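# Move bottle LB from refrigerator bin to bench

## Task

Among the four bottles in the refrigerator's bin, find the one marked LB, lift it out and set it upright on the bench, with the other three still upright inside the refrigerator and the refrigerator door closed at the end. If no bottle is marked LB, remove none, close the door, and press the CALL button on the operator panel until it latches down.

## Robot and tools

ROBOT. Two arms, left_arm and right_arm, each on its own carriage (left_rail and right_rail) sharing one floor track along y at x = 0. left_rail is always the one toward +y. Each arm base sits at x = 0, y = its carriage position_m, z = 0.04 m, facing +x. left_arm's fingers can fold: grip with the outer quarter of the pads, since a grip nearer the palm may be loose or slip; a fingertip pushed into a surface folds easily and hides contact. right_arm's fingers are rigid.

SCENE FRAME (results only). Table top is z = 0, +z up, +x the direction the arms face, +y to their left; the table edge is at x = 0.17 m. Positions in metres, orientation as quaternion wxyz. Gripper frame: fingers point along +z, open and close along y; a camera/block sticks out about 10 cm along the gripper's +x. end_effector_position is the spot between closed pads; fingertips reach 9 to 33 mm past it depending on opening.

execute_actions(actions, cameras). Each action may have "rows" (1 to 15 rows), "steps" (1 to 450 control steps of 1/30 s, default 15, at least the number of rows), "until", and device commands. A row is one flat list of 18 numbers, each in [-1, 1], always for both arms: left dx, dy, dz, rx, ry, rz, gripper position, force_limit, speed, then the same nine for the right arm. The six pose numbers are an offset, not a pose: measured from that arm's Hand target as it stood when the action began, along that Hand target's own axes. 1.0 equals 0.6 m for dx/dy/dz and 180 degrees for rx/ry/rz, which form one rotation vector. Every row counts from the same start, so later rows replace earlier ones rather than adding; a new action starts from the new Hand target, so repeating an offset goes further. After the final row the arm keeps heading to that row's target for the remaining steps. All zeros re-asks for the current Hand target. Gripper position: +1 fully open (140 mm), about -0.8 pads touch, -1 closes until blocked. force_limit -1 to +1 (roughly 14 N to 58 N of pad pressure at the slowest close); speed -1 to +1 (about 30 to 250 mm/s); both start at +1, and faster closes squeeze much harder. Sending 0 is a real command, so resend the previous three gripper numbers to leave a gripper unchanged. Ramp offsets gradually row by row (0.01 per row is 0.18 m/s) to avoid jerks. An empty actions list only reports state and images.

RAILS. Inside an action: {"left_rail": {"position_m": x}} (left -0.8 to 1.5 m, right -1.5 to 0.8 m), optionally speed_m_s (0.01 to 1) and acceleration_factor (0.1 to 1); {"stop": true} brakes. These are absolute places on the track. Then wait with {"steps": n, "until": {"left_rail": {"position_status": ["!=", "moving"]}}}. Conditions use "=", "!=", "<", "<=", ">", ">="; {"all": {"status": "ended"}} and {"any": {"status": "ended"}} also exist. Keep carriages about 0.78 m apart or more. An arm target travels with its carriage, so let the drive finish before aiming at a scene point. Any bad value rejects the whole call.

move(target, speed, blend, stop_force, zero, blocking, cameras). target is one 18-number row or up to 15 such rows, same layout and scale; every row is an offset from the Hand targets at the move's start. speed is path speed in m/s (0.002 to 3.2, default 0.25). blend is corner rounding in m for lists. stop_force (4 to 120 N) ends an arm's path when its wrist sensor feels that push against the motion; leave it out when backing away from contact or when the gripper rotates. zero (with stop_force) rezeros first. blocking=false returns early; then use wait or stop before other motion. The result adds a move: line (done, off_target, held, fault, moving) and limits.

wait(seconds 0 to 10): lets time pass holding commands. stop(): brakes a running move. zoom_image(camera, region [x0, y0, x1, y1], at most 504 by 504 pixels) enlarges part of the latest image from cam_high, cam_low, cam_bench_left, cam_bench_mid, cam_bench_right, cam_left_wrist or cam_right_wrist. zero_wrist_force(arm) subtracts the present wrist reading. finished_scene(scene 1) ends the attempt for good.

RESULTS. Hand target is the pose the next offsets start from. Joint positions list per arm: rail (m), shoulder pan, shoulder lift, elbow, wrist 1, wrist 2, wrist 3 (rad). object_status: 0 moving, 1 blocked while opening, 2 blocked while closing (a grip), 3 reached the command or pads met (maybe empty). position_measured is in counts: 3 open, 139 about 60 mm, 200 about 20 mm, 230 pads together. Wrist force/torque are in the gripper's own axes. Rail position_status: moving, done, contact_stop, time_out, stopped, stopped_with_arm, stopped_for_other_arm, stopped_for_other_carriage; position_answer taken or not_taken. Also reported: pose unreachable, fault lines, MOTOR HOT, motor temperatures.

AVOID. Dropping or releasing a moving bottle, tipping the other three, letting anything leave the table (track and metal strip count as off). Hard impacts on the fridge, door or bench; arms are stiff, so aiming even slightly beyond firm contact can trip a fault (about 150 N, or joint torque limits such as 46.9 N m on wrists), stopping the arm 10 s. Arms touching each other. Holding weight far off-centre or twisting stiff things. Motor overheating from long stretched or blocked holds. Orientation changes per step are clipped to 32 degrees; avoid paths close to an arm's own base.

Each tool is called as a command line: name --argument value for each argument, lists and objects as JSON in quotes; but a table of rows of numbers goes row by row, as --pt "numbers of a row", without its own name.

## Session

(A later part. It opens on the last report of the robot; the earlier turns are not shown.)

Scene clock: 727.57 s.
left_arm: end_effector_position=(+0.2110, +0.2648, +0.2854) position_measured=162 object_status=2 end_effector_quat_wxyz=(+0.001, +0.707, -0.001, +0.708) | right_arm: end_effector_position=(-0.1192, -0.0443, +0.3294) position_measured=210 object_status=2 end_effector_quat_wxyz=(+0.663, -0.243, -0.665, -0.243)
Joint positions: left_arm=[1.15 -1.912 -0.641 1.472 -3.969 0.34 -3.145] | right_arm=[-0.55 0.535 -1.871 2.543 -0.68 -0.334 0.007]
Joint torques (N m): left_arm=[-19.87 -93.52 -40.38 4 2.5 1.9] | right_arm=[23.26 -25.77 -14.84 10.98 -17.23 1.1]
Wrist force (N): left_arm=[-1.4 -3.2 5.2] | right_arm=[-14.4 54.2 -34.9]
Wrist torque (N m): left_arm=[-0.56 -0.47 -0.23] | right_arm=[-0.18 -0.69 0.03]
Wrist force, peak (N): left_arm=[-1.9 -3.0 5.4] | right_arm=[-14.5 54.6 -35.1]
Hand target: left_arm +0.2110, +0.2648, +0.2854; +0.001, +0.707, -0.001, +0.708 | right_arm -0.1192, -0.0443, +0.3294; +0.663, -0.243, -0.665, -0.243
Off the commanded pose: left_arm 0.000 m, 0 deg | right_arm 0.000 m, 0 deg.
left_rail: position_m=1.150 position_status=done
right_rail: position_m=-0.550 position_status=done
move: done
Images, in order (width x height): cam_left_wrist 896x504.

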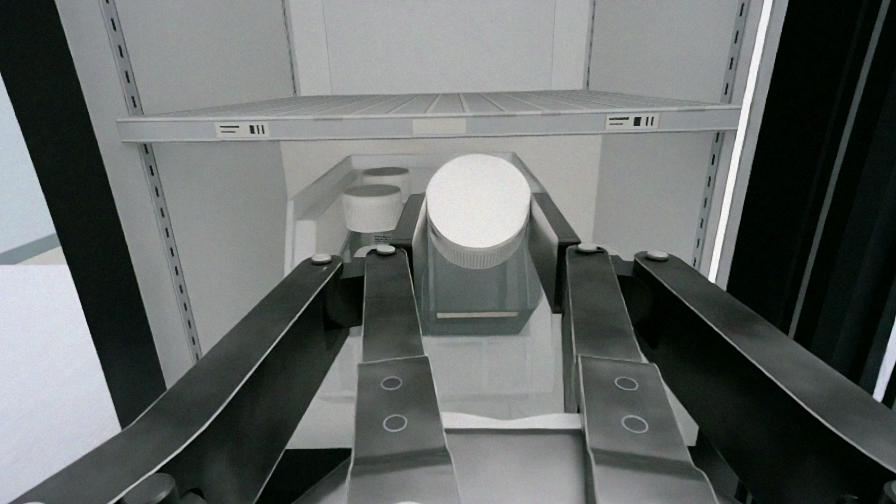

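move --target '[0.06,0,-0.06,0,-0.3,0,-1,-0.3,-1,0,0,0,0,0,0,-0.98,0.2,-1]' --speed 0.15 --cameras '["cam_left_wrist","cam_right_wrist"]'

Scene clock: 741.40 s.
left_arm: end_effector_position=(+0.1750, +0.2649, +0.3214) position_measured=231 object_status=3 end_effector_quat_wxyz=(+0.000, +0.951, -0.001, +0.310) | right_arm: end_effector_position=(-0.1192, -0.0443, +0.3294) position_measured=210 object_status=2 end_effector_quat_wxyz=(+0.663, -0.243, -0.665, -0.243)
Joint positions: left_arm=[1.15 -1.798 -0.812 0.967 -4.706 0.959 -1.847] | right_arm=[-0.55 0.535 -1.871 2.543 -0.68 -0.334 0.007]
Joint torques (N m): left_arm=[18.16 -126.47 -51.91 2.38 0.04 2.03] | right_arm=[28.79 -24.79 -16.1 11.18 -17.47 0.37]
Wrist force (N): left_arm=[0.7 -2.4 1.4] | right_arm=[-12.4 50.9 -32.9]
Wrist torque (N m): left_arm=[-0.53 -0.32 -0.24] | right_arm=[-0.21 -0.67 0.02]
Wrist force, peak (N): left_arm=[-1.3 -3.5 5.2] | right_arm=[-15.4 54.6 -35.1]
Hand target: left_arm +0.1750, +0.2649, +0.3214; +0.000, +0.951, -0.001, +0.310 | right_arm -0.1192, -0.0443, +0.3294; +0.663, -0.243, -0.665, -0.243
Off the commanded pose: left_arm 0.000 m, 0 deg | right_arm 0.000 m, 0 deg.
left_rail: position_m=1.150 position_status=done
right_rail: position_m=-0.550 position_status=done
move: done
Images, in order (width x height): cam_left_wrist 896x504, cam_right_wrist 896x504.

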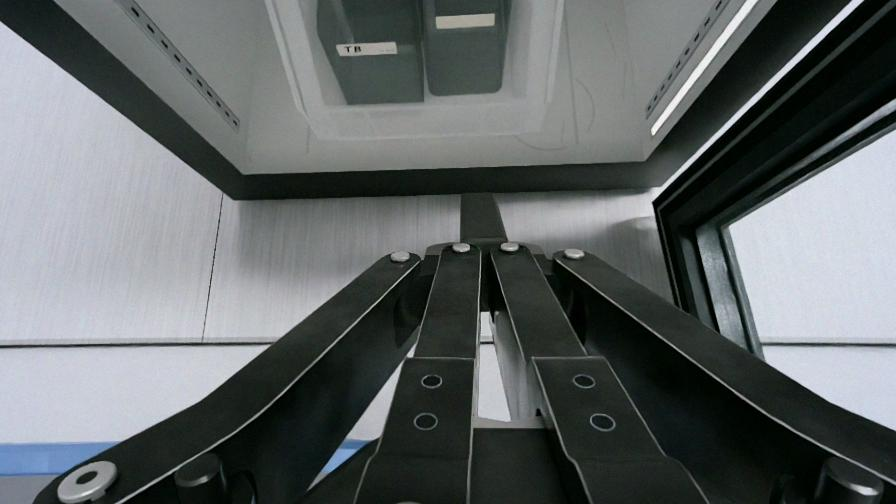

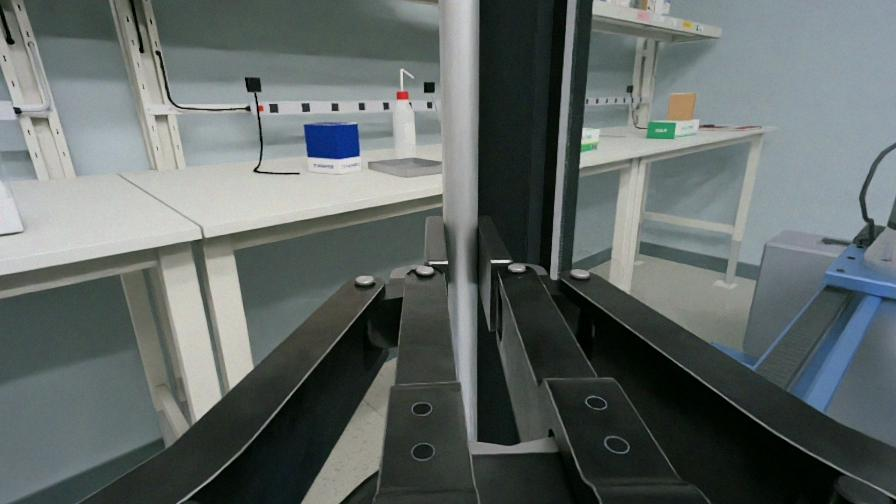

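zoom_image --camera "cam_left_wrist" --region '[260, 0, 600, 200]'

Scaled by 1.482 from the camera's 896x504 image, which has a finer 1280x720 frame.

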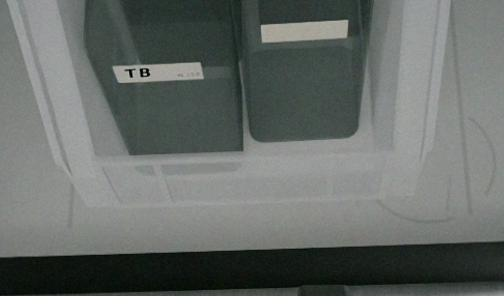

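move --target '[0.04,0,0.0725,0,0.3,0,0.1,-0.3,-0.5,0,0,0,0,0,0,-0.98,0.2,-1]' --speed 0.2 --cameras '["cam_left_wrist"]'

zoom_image --camera "cam_left_wrist" --region '[300, 120, 660, 380]'

Scene clock: 763.33 s.
left_arm: end_effector_position=(+0.2200, +0.2648, +0.3004) position_measured=117 object_status=3 end_effector_quat_wxyz=(+0.001, +0.707, -0.001, +0.708) | right_arm: end_effector_position=(-0.1192, -0.0443, +0.3294) position_measured=210 object_status=2 end_effector_quat_wxyz=(+0.663, -0.243, -0.665, -0.243)
Joint positions: left_arm=[1.15 -1.903 -0.661 1.477 -3.955 0.33 -3.145] | right_arm=[-0.55 0.535 -1.871 2.543 -0.68 -0.334 0.007]
Joint torques (N m): left_arm=[21.14 -93.65 -26.41 3.2 2.45 -2.74] | right_arm=[40.47 -20.88 -17.03 10.7 -17.41 1.3]
Wrist force (N): left_arm=[1.2 -3.1 2.4] | right_arm=[-12.4 50.9 -32.9]
Wrist torque (N m): left_arm=[-0.55 -0.43 0.10] | right_arm=[-0.22 -0.67 0.02]
Wrist force, peak (N): left_arm=[1.4 -3.4 2.4] | right_arm=[-12.7 51.3 -33.0]
Hand target: left_arm +0.2200, +0.2648, +0.3004; +0.001, +0.707, -0.001, +0.708 | right_arm -0.1192, -0.0443, +0.3294; +0.663, -0.243, -0.665, -0.243
Off the commanded pose: left_arm 0.000 m, 0 deg | right_arm 0.000 m, 0 deg.
left_rail: position_m=1.150 position_status=done
right_rail: position_m=-0.550 position_status=done
move: done
Images, in order (width x height): cam_left_wrist 896x504.

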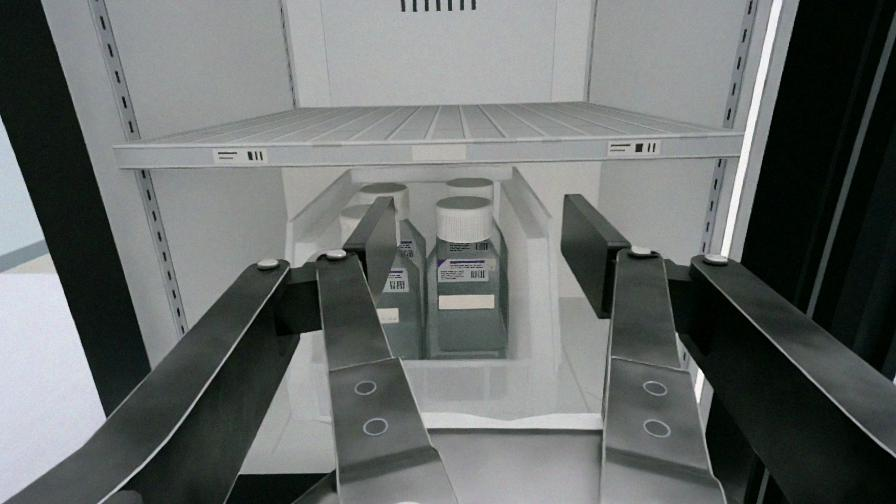

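Scaled by 1.400 from the camera's 896x504 image, which has a finer 1280x720 frame.

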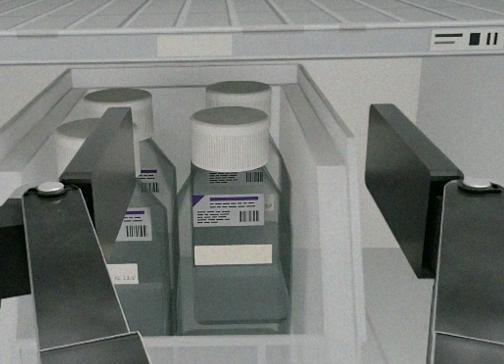

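move --pt "-0.0798 -0.003 0.1 0 0 0 0 -0.3 -0.5 0 0 0 0 0 0 -0.98 0.2 -1" --pt "-0.0798 -0.003 0.235 0 0 0 0 -0.3 -0.5 0 0 0 0 0 0 -0.98 0.2 -1" --speed 0.12 --cameras '["cam_left_wrist"]'

Scene clock: 769.57 s.
left_arm: end_effector_position=(+0.3609, +0.2664, +0.2527) position_measured=129 object_status=3 end_effector_quat_wxyz=(+0.001, +0.707, -0.001, +0.708) | right_arm: end_effector_position=(-0.1192, -0.0443, +0.3294) position_measured=210 object_status=2 end_effector_quat_wxyz=(+0.663, -0.243, -0.665, -0.243)
Joint positions: left_arm=[1.15 -1.746 -0.613 1.494 -4.015 0.174 -3.148] | right_arm=[-0.55 0.535 -1.871 2.543 -0.68 -0.334 0.007]
Joint torques (N m): left_arm=[17.19 -91.08 -39.38 2.97 -2.88 -3.43] | right_arm=[41.12 -22.39 -18.39 10.7 -16.94 0.92]
Wrist force (N): left_arm=[0.9 -3.1 2.6] | right_arm=[-12.4 51.0 -32.8]
Wrist torque (N m): left_arm=[-0.56 -0.38 0.10] | right_arm=[-0.20 -0.67 0.02]
Wrist force, peak (N): left_arm=[0.5 -3.2 3.8] | right_arm=[-12.2 51.2 -33.2]
Hand target: left_arm +0.3610, +0.2664, +0.2527; +0.001, +0.707, -0.001, +0.708 | right_arm -0.1192, -0.0443, +0.3294; +0.663, -0.243, -0.665, -0.243
Off the commanded pose: left_arm 0.000 m, 0 deg | right_arm 0.000 m, 0 deg.
left_rail: position_m=1.150 position_status=done
right_rail: position_m=-0.550 position_status=done
move: done
Images, in order (width x height): cam_left_wrist 896x504.

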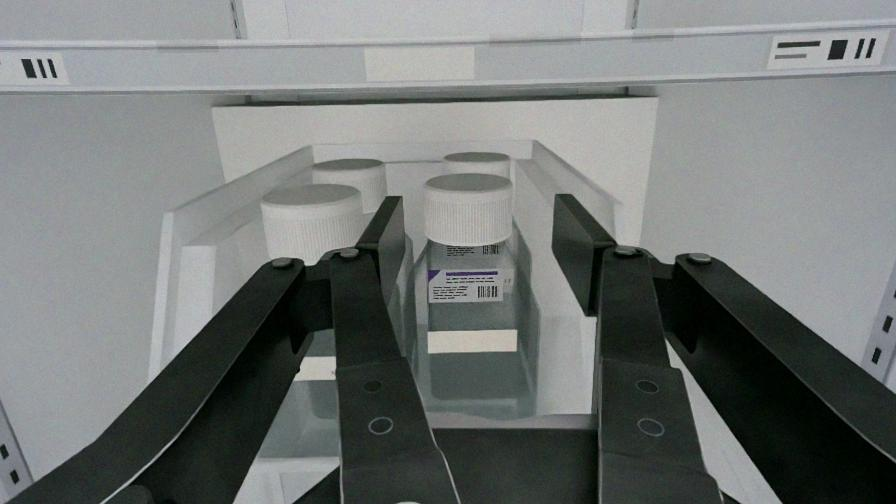

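move --pt "0 -0.007 0 0 0 0 0 -0.3 -0.5 0 0 0 0 0 0 -0.98 0.2 -1" --pt "0 -0.007 0.066 0 0 0 0 -0.3 -0.5 0 0 0 0 0 0 -0.98 0.2 -1" --speed 0.06 --cameras '["cam_left_wrist"]'

Scene clock: 775.37 s.
left_arm: end_effector_position=(+0.4005, +0.2705, +0.2527) position_measured=129 object_status=3 end_effector_quat_wxyz=(+0.001, +0.707, -0.001, +0.708) | right_arm: end_effector_position=(-0.1192, -0.0443, +0.3294) position_measured=210 object_status=2 end_effector_quat_wxyz=(+0.663, -0.243, -0.665, -0.243)
Joint positions: left_arm=[1.15 -1.702 -0.616 1.5 -4.016 0.129 -3.151] | right_arm=[-0.55 0.535 -1.871 2.543 -0.68 -0.334 0.007]
Joint torques (N m): left_arm=[17.97 -94.24 -38.7 3.11 -2 -2.75] | right_arm=[42.49 -18.79 -19.77 11.34 -16.98 1.05]
Wrist force (N): left_arm=[0.8 -3.3 2.8] | right_arm=[-12.3 51.0 -32.6]
Wrist torque (N m): left_arm=[-0.60 -0.35 0.10] | right_arm=[-0.19 -0.69 0.02]
Wrist force, peak (N): left_arm=[0.9 -3.3 3.9] | right_arm=[-12.0 51.5 -32.8]
Hand target: left_arm +0.4006, +0.2705, +0.2527; +0.001, +0.707, -0.001, +0.708 | right_arm -0.1192, -0.0443, +0.3294; +0.663, -0.243, -0.665, -0.243
Off the commanded pose: left_arm 0.000 m, 0 deg | right_arm 0.000 m, 0 deg.
left_rail: position_m=1.150 position_status=done
right_rail: position_m=-0.550 position_status=done
move: done
Images, in order (width x height): cam_left_wrist 896x504.

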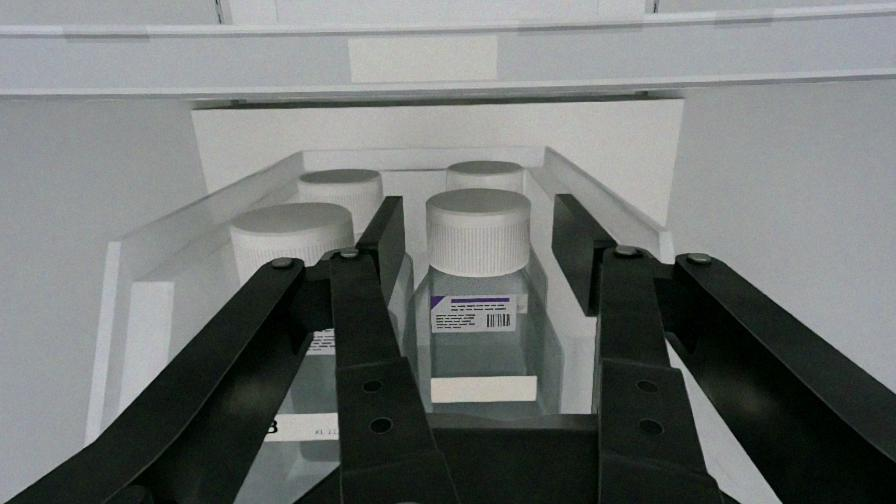

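execute_actions --actions '[{"rows":[[0,0,0,0,0,0,-1,-0.05,-1,0,0,0,0,0,0,-0.98,0.2,-1]],"steps":60}]' --cameras '[]'

move --target '[0.02,0,0,0,0,0,-1,-0.05,-1,0,0,0,0,0,0,-0.98,0.2,-1]' --speed 0.04 --cameras '[]'

move --target '[0.0467,0,0,0,0,0,-1,-0.05,-1,0,0,0,0,0,0,-0.98,0.2,-1]' --speed 0.01 --stop_force 4 --cameras '["cam_left_wrist"]'

Scene clock: 781.20 s.
left_arm: end_effector_position=(+0.4006, +0.2705, +0.2527) position_measured=161 object_status=2 end_effector_quat_wxyz=(+0.001, +0.707, -0.001, +0.708) | right_arm: end_effector_position=(-0.1192, -0.0443, +0.3294) position_measured=210 object_status=2 end_effector_quat_wxyz=(+0.663, -0.243, -0.665, -0.243)
Joint positions: left_arm=[1.15 -1.702 -0.616 1.5 -4.016 0.129 -3.151] | right_arm=[-0.55 0.535 -1.871 2.543 -0.68 -0.334 0.007]
Joint torques (N m): left_arm=[18.48 -94.83 -35.39 1.6 1.44 -2.83] | right_arm=[42.75 -19.33 -18.67 11.18 -16.92 1.35]
Wrist force (N): left_arm=[2.2 -2.3 1.5] | right_arm=[-12.4 51.2 -32.9]
Wrist torque (N m): left_arm=[-0.67 -0.41 0.04] | right_arm=[-0.20 -0.70 0.02]
Wrist force, peak (N): left_arm=[1.0 -3.6 2.8] | right_arm=[-12.4 51.4 -32.8]
Hand target: left_arm +0.4006, +0.2705, +0.2527; +0.001, +0.707, -0.001, +0.708 | right_arm -0.1192, -0.0443, +0.3294; +0.663, -0.243, -0.665, -0.243
Off the commanded pose: left_arm 0.000 m, 0 deg | right_arm 0.000 m, 0 deg.
left_rail: position_m=1.150 position_status=done
right_rail: position_m=-0.550 position_status=done
No camera images: "cameras" was empty.

Scene clock: 782.00 s.
left_arm: end_effector_position=(+0.4006, +0.2705, +0.2645) position_measured=161 object_status=2 end_effector_quat_wxyz=(+0.001, +0.707, -0.001, +0.708) | right_arm: end_effector_position=(-0.1192, -0.0443, +0.3294) position_measured=210 object_status=2 end_effector_quat_wxyz=(+0.663, -0.243, -0.665, -0.243)
Joint positions: left_arm=[1.15 -1.702 -0.631 1.503 -4.004 0.129 -3.151] | right_arm=[-0.55 0.535 -1.871 2.543 -0.68 -0.334 0.007]
Joint torques (N m): left_arm=[13.76 -124.16 -26.68 2.16 1.45 -4.05] | right_arm=[44.38 -18.12 -17.93 11.24 -16.65 1.45]
Wrist force (N): left_arm=[-3.1 -3.2 2.5] | right_arm=[-11.6 50.9 -32.8]
Wrist torque (N m): left_arm=[-0.57 -0.50 -0.12] | right_arm=[-0.22 -0.75 0.02]
Wrist force, peak (N): left_arm=[-3.8 -3.5 2.6] | right_arm=[-12.3 51.2 -33.1]
Hand target: left_arm +0.4006, +0.2705, +0.2647; +0.001, +0.707, -0.001, +0.708 | right_arm -0.1192, -0.0443, +0.3294; +0.663, -0.243, -0.665, -0.243
Off the commanded pose: left_arm 0.000 m, 0 deg | right_arm 0.000 m, 0 deg.
left_rail: position_m=1.150 position_status=done
right_rail: position_m=-0.550 position_status=done
move: done
No camera images: "cameras" was empty.

Scene clock: 785.67 s.
left_arm: end_effector_position=(+0.4006, +0.2705, +0.2927) position_measured=161 object_status=2 end_effector_quat_wxyz=(+0.001, +0.707, -0.001, +0.708) | right_arm: end_effector_position=(-0.1192, -0.0443, +0.3294) position_measured=210 object_status=2 end_effector_quat_wxyz=(+0.663, -0.243, -0.665, -0.243)
Joint positions: left_arm=[1.15 -1.702 -0.666 1.508 -3.974 0.129 -3.151] | right_arm=[-0.55 0.535 -1.871 2.543 -0.68 -0.334 0.007]
Joint torques (N m): left_arm=[-19.54 -127.82 -27.68 3.06 1.67 -2.85] | right_arm=[41.17 -18.58 -19.65 11.17 -16.67 1.5]
Wrist force (N): left_arm=[-3.0 -3.3 2.5] | right_arm=[-11.9 50.8 -32.5]
Wrist torque (N m): left_arm=[-0.61 -0.52 0.09] | right_arm=[-0.23 -0.67 0.02]
Wrist force, peak (N): left_arm=[-3.6 -3.5 2.7] | right_arm=[-12.0 51.4 -32.9]
Hand target: left_arm +0.4006, +0.2705, +0.2927; +0.001, +0.707, -0.001, +0.708 | right_arm -0.1192, -0.0443, +0.3294; +0.663, -0.243, -0.665, -0.243
Off the commanded pose: left_arm 0.000 m, 0 deg | right_arm 0.000 m, 0 deg.
left_rail: position_m=1.150 position_status=done
right_rail: position_m=-0.550 position_status=done
move: done
Images, in order (width x height): cam_left_wrist 896x504.

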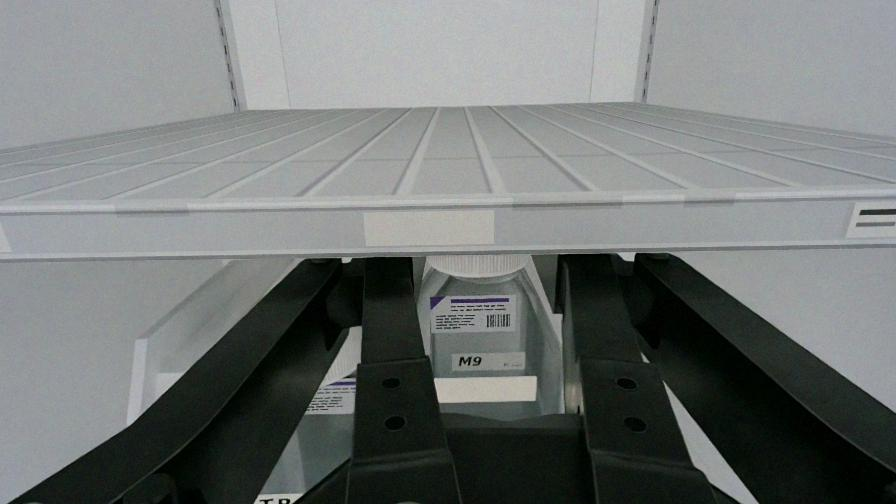

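move --target '[0,0,-0.1667,0,0,0,-1,-0.05,-1,0,0,0,0,0,0,-0.98,0.2,-1]' --speed 0.03 --stop_force 4 --cameras '["cam_left_wrist"]'

Scene clock: 795.30 s.
left_arm: end_effector_position=(+0.3006, +0.2707, +0.2926) position_measured=161 object_status=2 end_effector_quat_wxyz=(+0.001, +0.707, -0.001, +0.708) | right_arm: end_effector_position=(-0.1192, -0.0443, +0.3294) position_measured=210 object_status=2 end_effector_quat_wxyz=(+0.663, -0.243, -0.665, -0.243)
Joint positions: left_arm=[1.15 -1.816 -0.666 1.51 -3.98 0.243 -3.146] | right_arm=[-0.55 0.535 -1.871 2.543 -0.68 -0.334 0.007]
Joint torques (N m): left_arm=[-20.37 -93.9 -41.65 2.06 2.57 2.13] | right_arm=[41.6 -19.27 -19.65 11.32 -16.88 0.96]
Wrist force (N): left_arm=[-2.7 -2.7 4.0] | right_arm=[-12.0 50.9 -32.4]
Wrist torque (N m): left_arm=[-0.49 -0.55 -0.23] | right_arm=[-0.14 -0.67 0.02]
Wrist force, peak (N): left_arm=[-3.2 -3.1 4.5] | right_arm=[-12.0 51.4 -32.9]
Hand target: left_arm +0.3006, +0.2707, +0.2926; +0.001, +0.707, -0.001, +0.708 | right_arm -0.1192, -0.0443, +0.3294; +0.663, -0.243, -0.665, -0.243
Off the commanded pose: left_arm 0.000 m, 0 deg | right_arm 0.000 m, 0 deg.
left_rail: position_m=1.150 position_status=done
right_rail: position_m=-0.550 position_status=done
move: done
Images, in order (width x height): cam_left_wrist 896x504.

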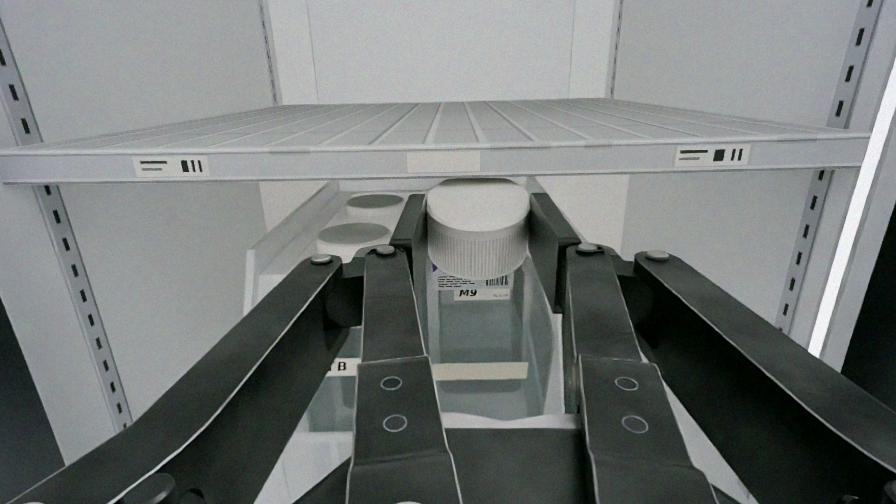

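move --pt "0 0 -0.017 0 0 0 -1 -0.05 -1 0 0 0 0 0 0 -0.98 0.2 -1" --pt "0.06 0 -0.025 0 0 0 -1 -0.05 -1 0 0 0 0 0 0 -0.98 0.2 -1" --speed 0.03 --stop_force 6 --cameras '["cam_left_wrist"]'

Scene clock: 801.17 s.
left_arm: end_effector_position=(+0.2902, +0.2706, +0.2960) position_measured=164 object_status=2 end_effector_quat_wxyz=(+0.001, +0.707, -0.001, +0.708) | right_arm: end_effector_position=(-0.1192, -0.0443, +0.3294) position_measured=210 object_status=2 end_effector_quat_wxyz=(+0.663, -0.243, -0.665, -0.243)
Joint positions: left_arm=[1.15 -1.827 -0.67 1.509 -3.976 0.255 -3.146] | right_arm=[-0.55 0.535 -1.871 2.543 -0.68 -0.334 0.007]
Joint torques (N m): left_arm=[17.4 -91.59 -40.89 -1.22 -1.71 -2.11] | right_arm=[38.75 -16.45 -18.83 10.94 -17.31 0.83]
Wrist force (N): left_arm=[-1.0 -2.8 4.1] | right_arm=[-12.0 50.5 -32.3]
Wrist torque (N m): left_arm=[-0.55 -0.68 -0.23] | right_arm=[-0.23 -0.68 0.02]
Wrist force, peak (N): left_arm=[-13.1 -2.8 2.3] | right_arm=[-12.0 50.7 -32.9]
Hand target: left_arm +0.2902, +0.2706, +0.2960; +0.001, +0.707, -0.001, +0.708 (not the last commanded pose) | right_arm -0.1192, -0.0443, +0.3294; +0.663, -0.243, -0.665, -0.243
Off the commanded pose: left_arm 0.033 m, 0 deg | right_arm 0.000 m, 0 deg.
left_rail: position_m=1.150 position_status=done
right_rail: position_m=-0.550 position_status=done
move: contact (left_arm); path passed 1 of 2 targets
Images, in order (width x height): cam_left_wrist 896x504.

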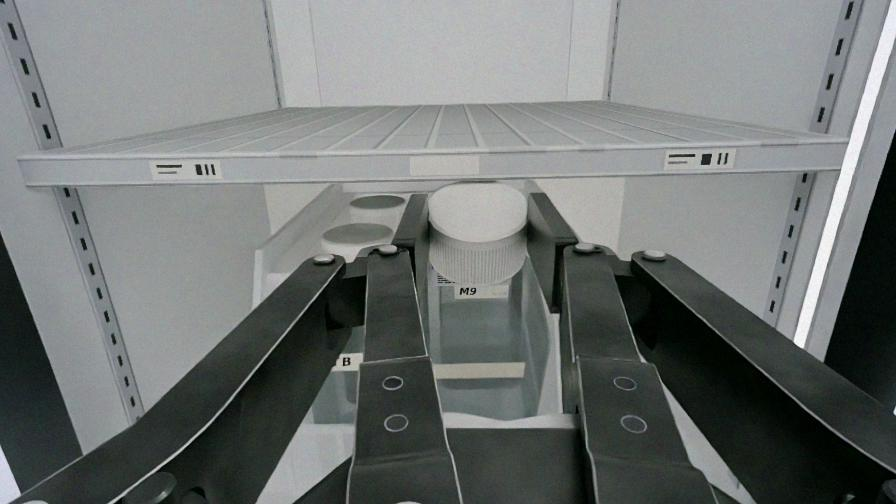

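move --pt "-0.008 0 -0.01 0 0 0 -1 -0.05 -1 0 0 0 0 0 0 -0.98 0.2 -1" --pt "-0.006 0 -0.04 0 0 0 -1 -0.05 -1 0 0 0 0 0 0 -0.98 0.2 -1" --speed 0.03 --cameras '["cam_left_wrist"]'

move --target '[0.08,0,-0.005,0,0,0,-1,-0.05,-1,0,0,0,0,0,0,-0.98,0.2,-1]' --speed 0.02 --stop_force 7 --cameras '["cam_left_wrist"]'

Scene clock: 807.70 s.
left_arm: end_effector_position=(+0.2664, +0.2707, +0.2924) position_measured=164 object_status=2 end_effector_quat_wxyz=(+0.001, +0.707, -0.001, +0.708) | right_arm: end_effector_position=(-0.1192, -0.0443, +0.3294) position_measured=210 object_status=2 end_effector_quat_wxyz=(+0.663, -0.243, -0.665, -0.243)
Joint positions: left_arm=[1.15 -1.854 -0.663 1.504 -3.978 0.281 -3.146] | right_arm=[-0.55 0.535 -1.871 2.543 -0.68 -0.334 0.007]
Joint torques (N m): left_arm=[-16.47 -93.89 -41.31 4.01 2.98 2.24] | right_arm=[37.36 -18.26 -18.66 11.44 -17.05 0.69]
Wrist force (N): left_arm=[-1.7 -2.3 4.8] | right_arm=[-12.0 50.5 -32.3]
Wrist torque (N m): left_arm=[-0.52 -0.69 -0.26] | right_arm=[-0.18 -0.67 0.02]
Wrist force, peak (N): left_arm=[-1.6 -2.3 5.0] | right_arm=[-12.0 50.8 -32.8]
Hand target: left_arm +0.2662, +0.2707, +0.2924; +0.001, +0.707, -0.001, +0.708 | right_arm -0.1192, -0.0443, +0.3294; +0.663, -0.243, -0.665, -0.243
Off the commanded pose: left_arm 0.000 m, 0 deg | right_arm 0.000 m, 0 deg.
left_rail: position_m=1.150 position_status=done
right_rail: position_m=-0.550 position_status=done
move: done
Images, in order (width x height): cam_left_wrist 896x504.

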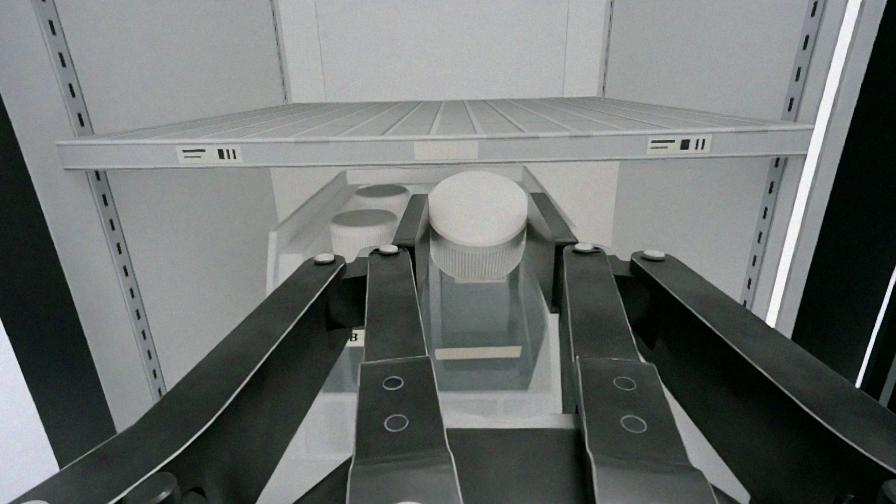

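Scene clock: 811.03 s.
left_arm: end_effector_position=(+0.2634, +0.2707, +0.3343) position_measured=169 object_status=2 end_effector_quat_wxyz=(+0.001, +0.707, -0.001, +0.708) | right_arm: end_effector_position=(-0.1192, -0.0442, +0.3294) position_measured=210 object_status=2 end_effector_quat_wxyz=(+0.663, -0.243, -0.665, -0.243)
Joint positions: left_arm=[1.15 -1.857 -0.713 1.507 -3.931 0.284 -3.145] | right_arm=[-0.55 0.535 -1.871 2.543 -0.68 -0.334 0.007]
Joint torques (N m): left_arm=[18.27 -91.45 -34.68 -1.32 -2.49 1.27] | right_arm=[40.04 -16.11 -16.64 11.39 -17.28 1.28]
Wrist force (N): left_arm=[-1.5 -4.3 3.3] | right_arm=[-9.9 50.8 -32.5]
Wrist torque (N m): left_arm=[-0.76 -0.57 -0.23] | right_arm=[-0.16 -0.71 0.02]
Wrist force, peak (N): left_arm=[-11.1 -5.0 -7.2] | right_arm=[-9.5 53.2 -34.6]
Hand target: left_arm +0.2635, +0.2707, +0.3343; +0.001, +0.707, -0.001, +0.708 (not the last commanded pose) | right_arm -0.1192, -0.0443, +0.3294; +0.663, -0.243, -0.665, -0.243
Off the commanded pose: left_arm 0.006 m, 0 deg | right_arm 0.000 m, 0 deg.
left_rail: position_m=1.150 position_status=done
right_rail: position_m=-0.550 position_status=done
move: contact (left_arm)
Images, in order (width x height): cam_left_wrist 896x504.

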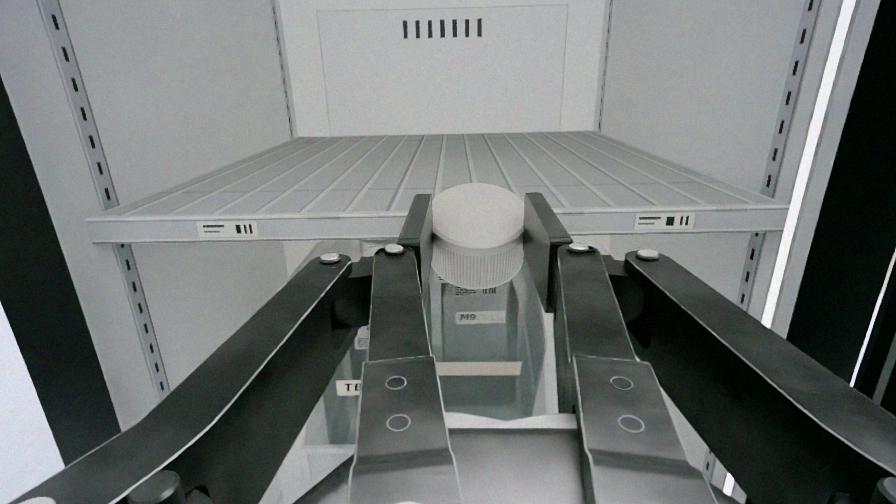

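move --target '[-0.01,0,-0.16,0,0,0,-1,-0.05,-1,0,0,0,0,0,0,-0.98,0.2,-1]' --speed 0.03 --stop_force 7 --cameras '["cam_left_wrist"]'

Scene clock: 819.00 s.
left_arm: end_effector_position=(+0.1675, +0.2709, +0.3282) position_measured=231 object_status=3 end_effector_quat_wxyz=(+0.001, +0.707, -0.001, +0.708) | right_arm: end_effector_position=(-0.1192, -0.0442, +0.3294) position_measured=210 object_status=2 end_effector_quat_wxyz=(+0.663, -0.243, -0.665, -0.243)
Joint positions: left_arm=[1.15 -1.961 -0.69 1.472 -3.921 0.388 -3.144] | right_arm=[-0.55 0.535 -1.871 2.543 -0.68 -0.334 0.007]
Joint torques (N m): left_arm=[-20.39 -93.33 -41.47 3.98 2.36 2.1] | right_arm=[41.32 -17.06 -3.78 11.12 -17.19 0.69]
Wrist force (N): left_arm=[0.8 -4.3 2.6] | right_arm=[-12.1 51.3 -32.9]
Wrist torque (N m): left_arm=[-0.83 -0.37 -0.23] | right_arm=[-0.23 -0.68 0.02]
Wrist force, peak (N): left_arm=[-2.0 -4.1 4.3] | right_arm=[-13.3 52.1 -33.1]
Hand target: left_arm +0.1675, +0.2709, +0.3282; +0.001, +0.707, -0.001, +0.708 | right_arm -0.1192, -0.0443, +0.3294; +0.663, -0.243, -0.665, -0.243
Off the commanded pose: left_arm 0.000 m, 0 deg | right_arm 0.000 m, 0 deg.
left_rail: position_m=1.150 position_status=done
right_rail: position_m=-0.550 position_status=done
move: done
Images, in order (width x height): cam_left_wrist 896x504.

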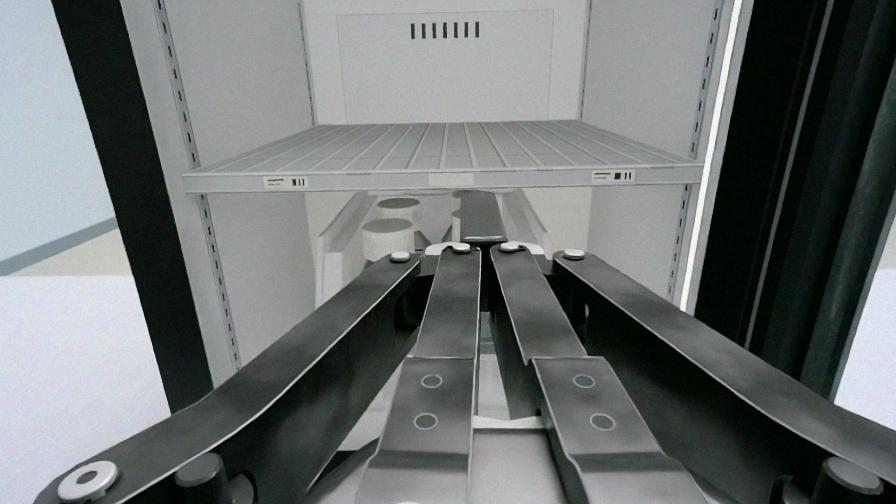

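move --target '[0.0,0.05,-0.05,0,0,0,0.2,-0.05,-0.5,0,0,0,0,0,0,-0.98,0.2,-1]' --speed 0.1 --cameras '["cam_left_wrist","cam_right_wrist"]'

zoom_image --camera "cam_left_wrist" --region '[250, 150, 650, 430]'

Scene clock: 822.63 s.
left_arm: end_effector_position=(+0.1374, +0.2409, +0.3282) position_measured=104 object_status=0 end_effector_quat_wxyz=(+0.001, +0.707, -0.001, +0.708) | right_arm: end_effector_position=(-0.1192, -0.0443, +0.3294) position_measured=210 object_status=2 end_effector_quat_wxyz=(+0.663, -0.243, -0.665, -0.243)
Joint positions: left_arm=[1.15 -1.979 -0.647 1.379 -3.871 0.406 -3.144] | right_arm=[-0.55 0.535 -1.871 2.543 -0.68 -0.334 0.007]
Joint torques (N m): left_arm=[-16.56 -94.08 -42.72 4.13 2.17 -2.32] | right_arm=[37.46 -16.01 0.16 11.18 -17.25 0.8]
Wrist force (N): left_arm=[1.1 -4.1 2.8] | right_arm=[-12.3 51.3 -33.1]
Wrist torque (N m): left_arm=[-0.77 -0.41 -0.23] | right_arm=[-0.22 -0.65 0.02]
Wrist force, peak (N): left_arm=[0.9 -5.1 3.5] | right_arm=[-12.3 51.6 -33.3]
Hand target: left_arm +0.1374, +0.2409, +0.3282; +0.001, +0.707, -0.001, +0.708 | right_arm -0.1192, -0.0443, +0.3294; +0.663, -0.243, -0.665, -0.243
Off the commanded pose: left_arm 0.000 m, 0 deg | right_arm 0.000 m, 0 deg.
left_rail: position_m=1.150 position_status=done
right_rail: position_m=-0.550 position_status=done
move: done
Images, in order (width x height): cam_left_wrist 896x504, cam_right_wrist 896x504.

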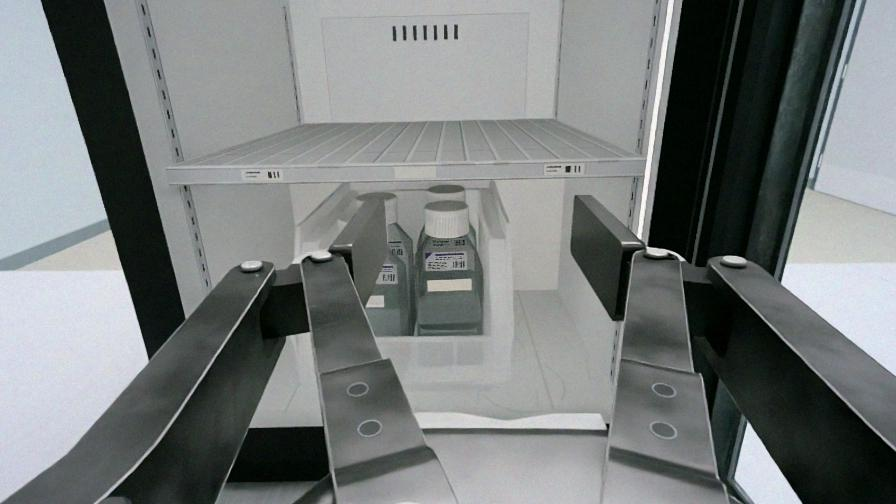

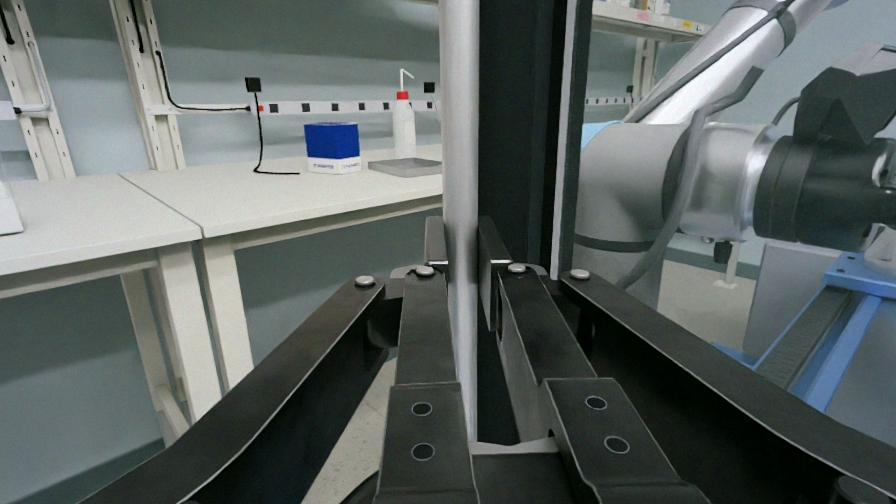

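Scaled by 1.260 from the camera's 896x504 image, which has a finer 1280x720 frame.

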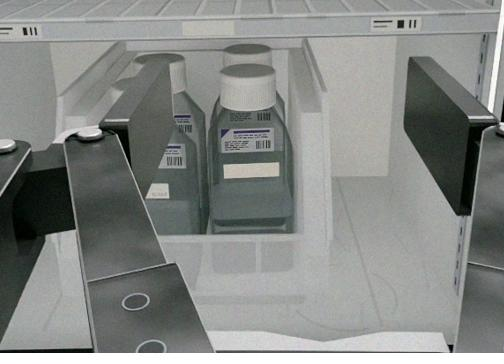

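move --pt "-0.126 -0.035 0.26 0 0 0 0 -0.3 -0.5 0 0 0 0 0 0 -0.98 0.2 -1" --pt "-0.126 -0.035 0.40 0 0 0 0 -0.3 -0.5 0 0 0 0 0 0 -0.98 0.2 -1" --speed 0.15 --cameras '["cam_left_wrist"]'

Scene clock: 842.93 s.
left_arm: end_effector_position=(+0.3773, +0.2615, +0.2529) position_measured=129 object_status=3 end_effector_quat_wxyz=(+0.001, +0.707, -0.001, +0.708) | right_arm: end_effector_position=(-0.1192, -0.0443, +0.3294) position_measured=210 object_status=2 end_effector_quat_wxyz=(+0.663, -0.243, -0.665, -0.243)
Joint positions: left_arm=[1.15 -1.727 -0.608 1.48 -4.006 0.154 -3.149] | right_arm=[-0.55 0.535 -1.871 2.543 -0.68 -0.334 0.007]
Joint torques (N m): left_arm=[13.05 -92.92 -41.12 3.49 -4.7 -2.96] | right_arm=[40.5 -17.24 0.01 11.33 -16.76 0.59]
Wrist force (N): left_arm=[1.1 -7.2 0.8] | right_arm=[-12.3 51.8 -33.3]
Wrist torque (N m): left_arm=[-0.78 -0.37 0.13] | right_arm=[-0.24 -0.64 0.02]
Wrist force, peak (N): left_arm=[0.7 -7.7 3.1] | right_arm=[-12.1 52.4 -33.8]
Hand target: left_arm +0.3776, +0.2615, +0.2529; +0.001, +0.707, -0.001, +0.708 | right_arm -0.1192, -0.0443, +0.3294; +0.663, -0.243, -0.665, -0.243
Off the commanded pose: left_arm 0.000 m, 0 deg | right_arm 0.000 m, 0 deg.
left_rail: position_m=1.150 position_status=done
right_rail: position_m=-0.550 position_status=done
move: done
Images, in order (width x height): cam_left_wrist 896x504.

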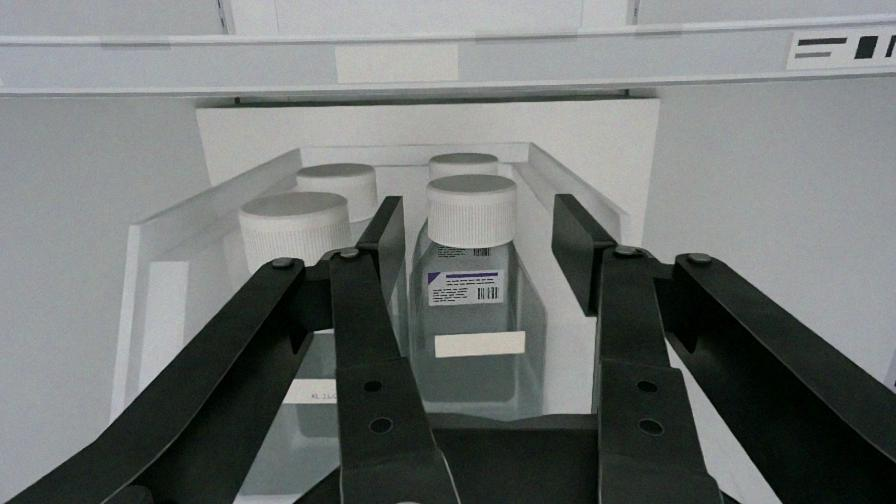

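move --pt "0 -0.005 0 0 0 0 -0.1 -0.3 -0.5 0 0 0 0 0 0 -0.98 0.2 -1" --pt "0 -0.005 0.0667 0 0 0 -0.1 -0.3 -0.5 0 0 0 0 0 0 -0.98 0.2 -1" --speed 0.06 --cameras '["cam_left_wrist"]'

Scene clock: 848.43 s.
left_arm: end_effector_position=(+0.4174, +0.2644, +0.2529) position_measured=141 object_status=3 end_effector_quat_wxyz=(+0.001, +0.707, -0.001, +0.708) | right_arm: end_effector_position=(-0.1192, -0.0443, +0.3294) position_measured=210 object_status=2 end_effector_quat_wxyz=(+0.663, -0.243, -0.665, -0.243)
Joint positions: left_arm=[1.15 -1.682 -0.608 1.482 -4.004 0.109 -3.152] | right_arm=[-0.55 0.535 -1.871 2.543 -0.68 -0.334 0.007]
Joint torques (N m): left_arm=[18.39 -89.97 -39.88 2.89 -2.4 -3.37] | right_arm=[36.63 -14.52 -0.89 11.2 -17 0.46]
Wrist force (N): left_arm=[0.6 -4.5 2.8] | right_arm=[-11.8 51.2 -33.2]
Wrist torque (N m): left_arm=[-0.86 -0.31 0.10] | right_arm=[-0.24 -0.76 0.02]
Wrist force, peak (N): left_arm=[1.2 -7.9 0.9] | right_arm=[-12.3 52.1 -33.5]
Hand target: left_arm +0.4176, +0.2644, +0.2529; +0.001, +0.707, -0.001, +0.708 | right_arm -0.1192, -0.0443, +0.3294; +0.663, -0.243, -0.665, -0.243
Off the commanded pose: left_arm 0.000 m, 0 deg | right_arm 0.000 m, 0 deg.
left_rail: position_m=1.150 position_status=done
right_rail: position_m=-0.550 position_status=done
move: done
Images, in order (width x height): cam_left_wrist 896x504.

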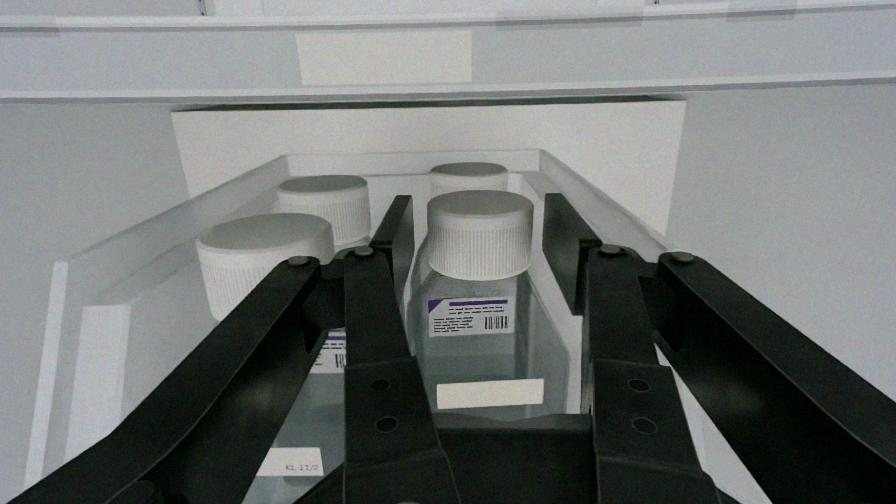

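execute_actions --actions '[{"rows":[[0,0,0,0,0,0,-1,0,-1,0,0,0,0,0,0,-0.98,0.2,-1]],"steps":60}]' --cameras '[]'

move --pt "0.058 0 0 0 0 0 -1 0 -1 0 0 0 0 0 0 -0.98 0.2 -1" --pt "0.056 0 -0.12 0 0 0 -1 0 -1 0 0 0 0 0 0 -0.98 0.2 -1" --pt "0.056 0 -0.34 0 0 0 -1 0 -1 0 0 0 0 0 0 -0.98 0.2 -1" --speed 0.05 --cameras '["cam_left_wrist"]'

Scene clock: 855.00 s.
left_arm: end_effector_position=(+0.4176, +0.2644, +0.2529) position_measured=161 object_status=2 end_effector_quat_wxyz=(+0.001, +0.707, -0.001, +0.708) | right_arm: end_effector_position=(-0.1192, -0.0443, +0.3294) position_measured=210 object_status=2 end_effector_quat_wxyz=(+0.663, -0.243, -0.665, -0.243)
Joint positions: left_arm=[1.15 -1.681 -0.608 1.482 -4.004 0.109 -3.152] | right_arm=[-0.55 0.535 -1.871 2.543 -0.68 -0.334 0.007]
Joint torques (N m): left_arm=[16.44 -107.41 -27.9 2.76 1.64 -3.33] | right_arm=[37.61 -12.71 1.37 11.07 -16.34 0.65]
Wrist force (N): left_arm=[0.5 -3.9 2.0] | right_arm=[-12.0 51.3 -33.0]
Wrist torque (N m): left_arm=[-0.86 -0.48 0.11] | right_arm=[-0.25 -0.70 0.02]
Wrist force, peak (N): left_arm=[0.7 -4.9 2.9] | right_arm=[-12.1 51.7 -33.1]
Hand target: left_arm +0.4176, +0.2644, +0.2529; +0.001, +0.707, -0.001, +0.708 | right_arm -0.1192, -0.0443, +0.3294; +0.663, -0.243, -0.665, -0.243
Off the commanded pose: left_arm 0.000 m, 0 deg | right_arm 0.000 m, 0 deg.
left_rail: position_m=1.150 position_status=done
right_rail: position_m=-0.550 position_status=done
No camera images: "cameras" was empty.

Scene clock: 860.73 s.
left_arm: end_effector_position=(+0.2138, +0.2648, +0.2863) position_measured=161 object_status=2 end_effector_quat_wxyz=(+0.001, +0.707, -0.001, +0.708) end_effector_velocity=(-0.002, +0.001, +0.001) end_effector_angular_velocity=(-0.001, +0.000, +0.002) | right_arm: end_effector_position=(-0.1192, -0.0443, +0.3294) position_measured=210 object_status=2 end_effector_quat_wxyz=(+0.663, -0.243, -0.665, -0.243)
Joint positions: left_arm=[1.15 -1.909 -0.643 1.473 -3.968 0.337 -3.145] | right_arm=[-0.55 0.535 -1.871 2.543 -0.68 -0.334 0.007]
Joint velocities: left_arm=[0 -0.003 0 -0.001 0 0.005 0] | right_arm=[within noise]
Joint torques (N m): left_arm=[-20.19 -95.08 -41.59 3.85 2.61 2.56] | right_arm=[36.96 -15.12 -0.28 11.19 -16.71 0.6]
Wrist force (N): left_arm=[-1.1 -4.5 4.7] | right_arm=[-11.8 50.9 -32.7]
Wrist torque (N m): left_arm=[-0.90 -0.42 -0.17] | right_arm=[-0.21 -0.70 0.02]
Wrist force, peak (N): left_arm=[-2.7 -4.2 5.4] | right_arm=[-11.8 51.6 -33.0]
Hand target: left_arm +0.2135, +0.2648, +0.2863; +0.001, +0.707, -0.001, +0.708 | right_arm -0.1192, -0.0443, +0.3294; +0.663, -0.243, -0.665, -0.243
Off the commanded pose: left_arm 0.000 m, 0 deg | right_arm 0.000 m, 0 deg.
left_rail: position_m=1.150 position_status=done
right_rail: position_m=-0.550 position_status=done
move: done
Images, in order (width x height): cam_left_wrist 896x504.

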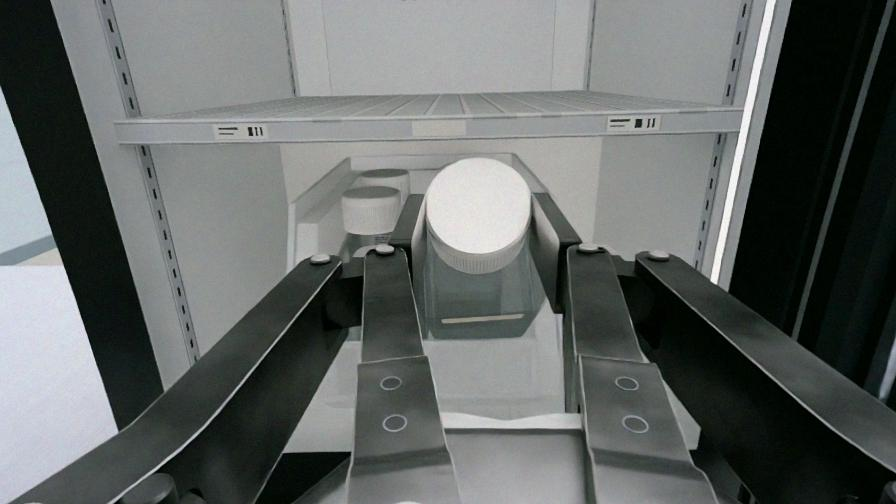

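move --target '[0.045,0,-0.07,0,0,0,-1,0,-1,0,0,0,0,0,0,-0.98,0.2,-1]' --speed 0.04 --cameras '["cam_left_wrist"]'

Scene clock: 864.27 s.
left_arm: end_effector_position=(+0.1715, +0.2649, +0.3132) position_measured=163 object_status=0 end_effector_quat_wxyz=(+0.001, +0.707, -0.001, +0.708) | right_arm: end_effector_position=(-0.1192, -0.0443, +0.3294) position_measured=210 object_status=2 end_effector_quat_wxyz=(+0.663, -0.243, -0.665, -0.243)
Joint positions: left_arm=[1.15 -1.954 -0.667 1.458 -3.93 0.382 -3.144] | right_arm=[-0.55 0.535 -1.871 2.543 -0.68 -0.334 0.007]
Joint torques (N m): left_arm=[-19.52 -128.9 -42.5 4.62 2.36 -0.19] | right_arm=[35.51 -14.76 -0.38 11.21 -16.61 0.13]
Wrist force (N): left_arm=[-2.9 -4.5 2.9] | right_arm=[-11.8 51.4 -32.9]
Wrist torque (N m): left_arm=[-0.88 -0.50 -0.23] | right_arm=[-0.22 -0.63 0.02]
Wrist force, peak (N): left_arm=[-1.3 -4.4 5.7] | right_arm=[-11.5 51.6 -33.2]
Hand target: left_arm +0.1715, +0.2649, +0.3132; +0.001, +0.707, -0.001, +0.708 | right_arm -0.1192, -0.0443, +0.3294; +0.663, -0.243, -0.665, -0.243
Off the commanded pose: left_arm 0.000 m, 0 deg | right_arm 0.000 m, 0 deg.
left_rail: position_m=1.150 position_status=done
right_rail: position_m=-0.550 position_status=done
move: done
Images, in order (width x height): cam_left_wrist 896x504.

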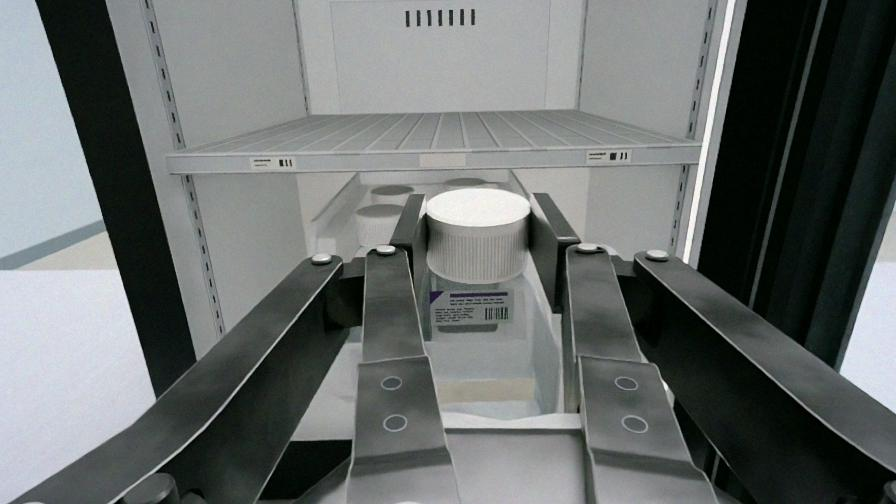

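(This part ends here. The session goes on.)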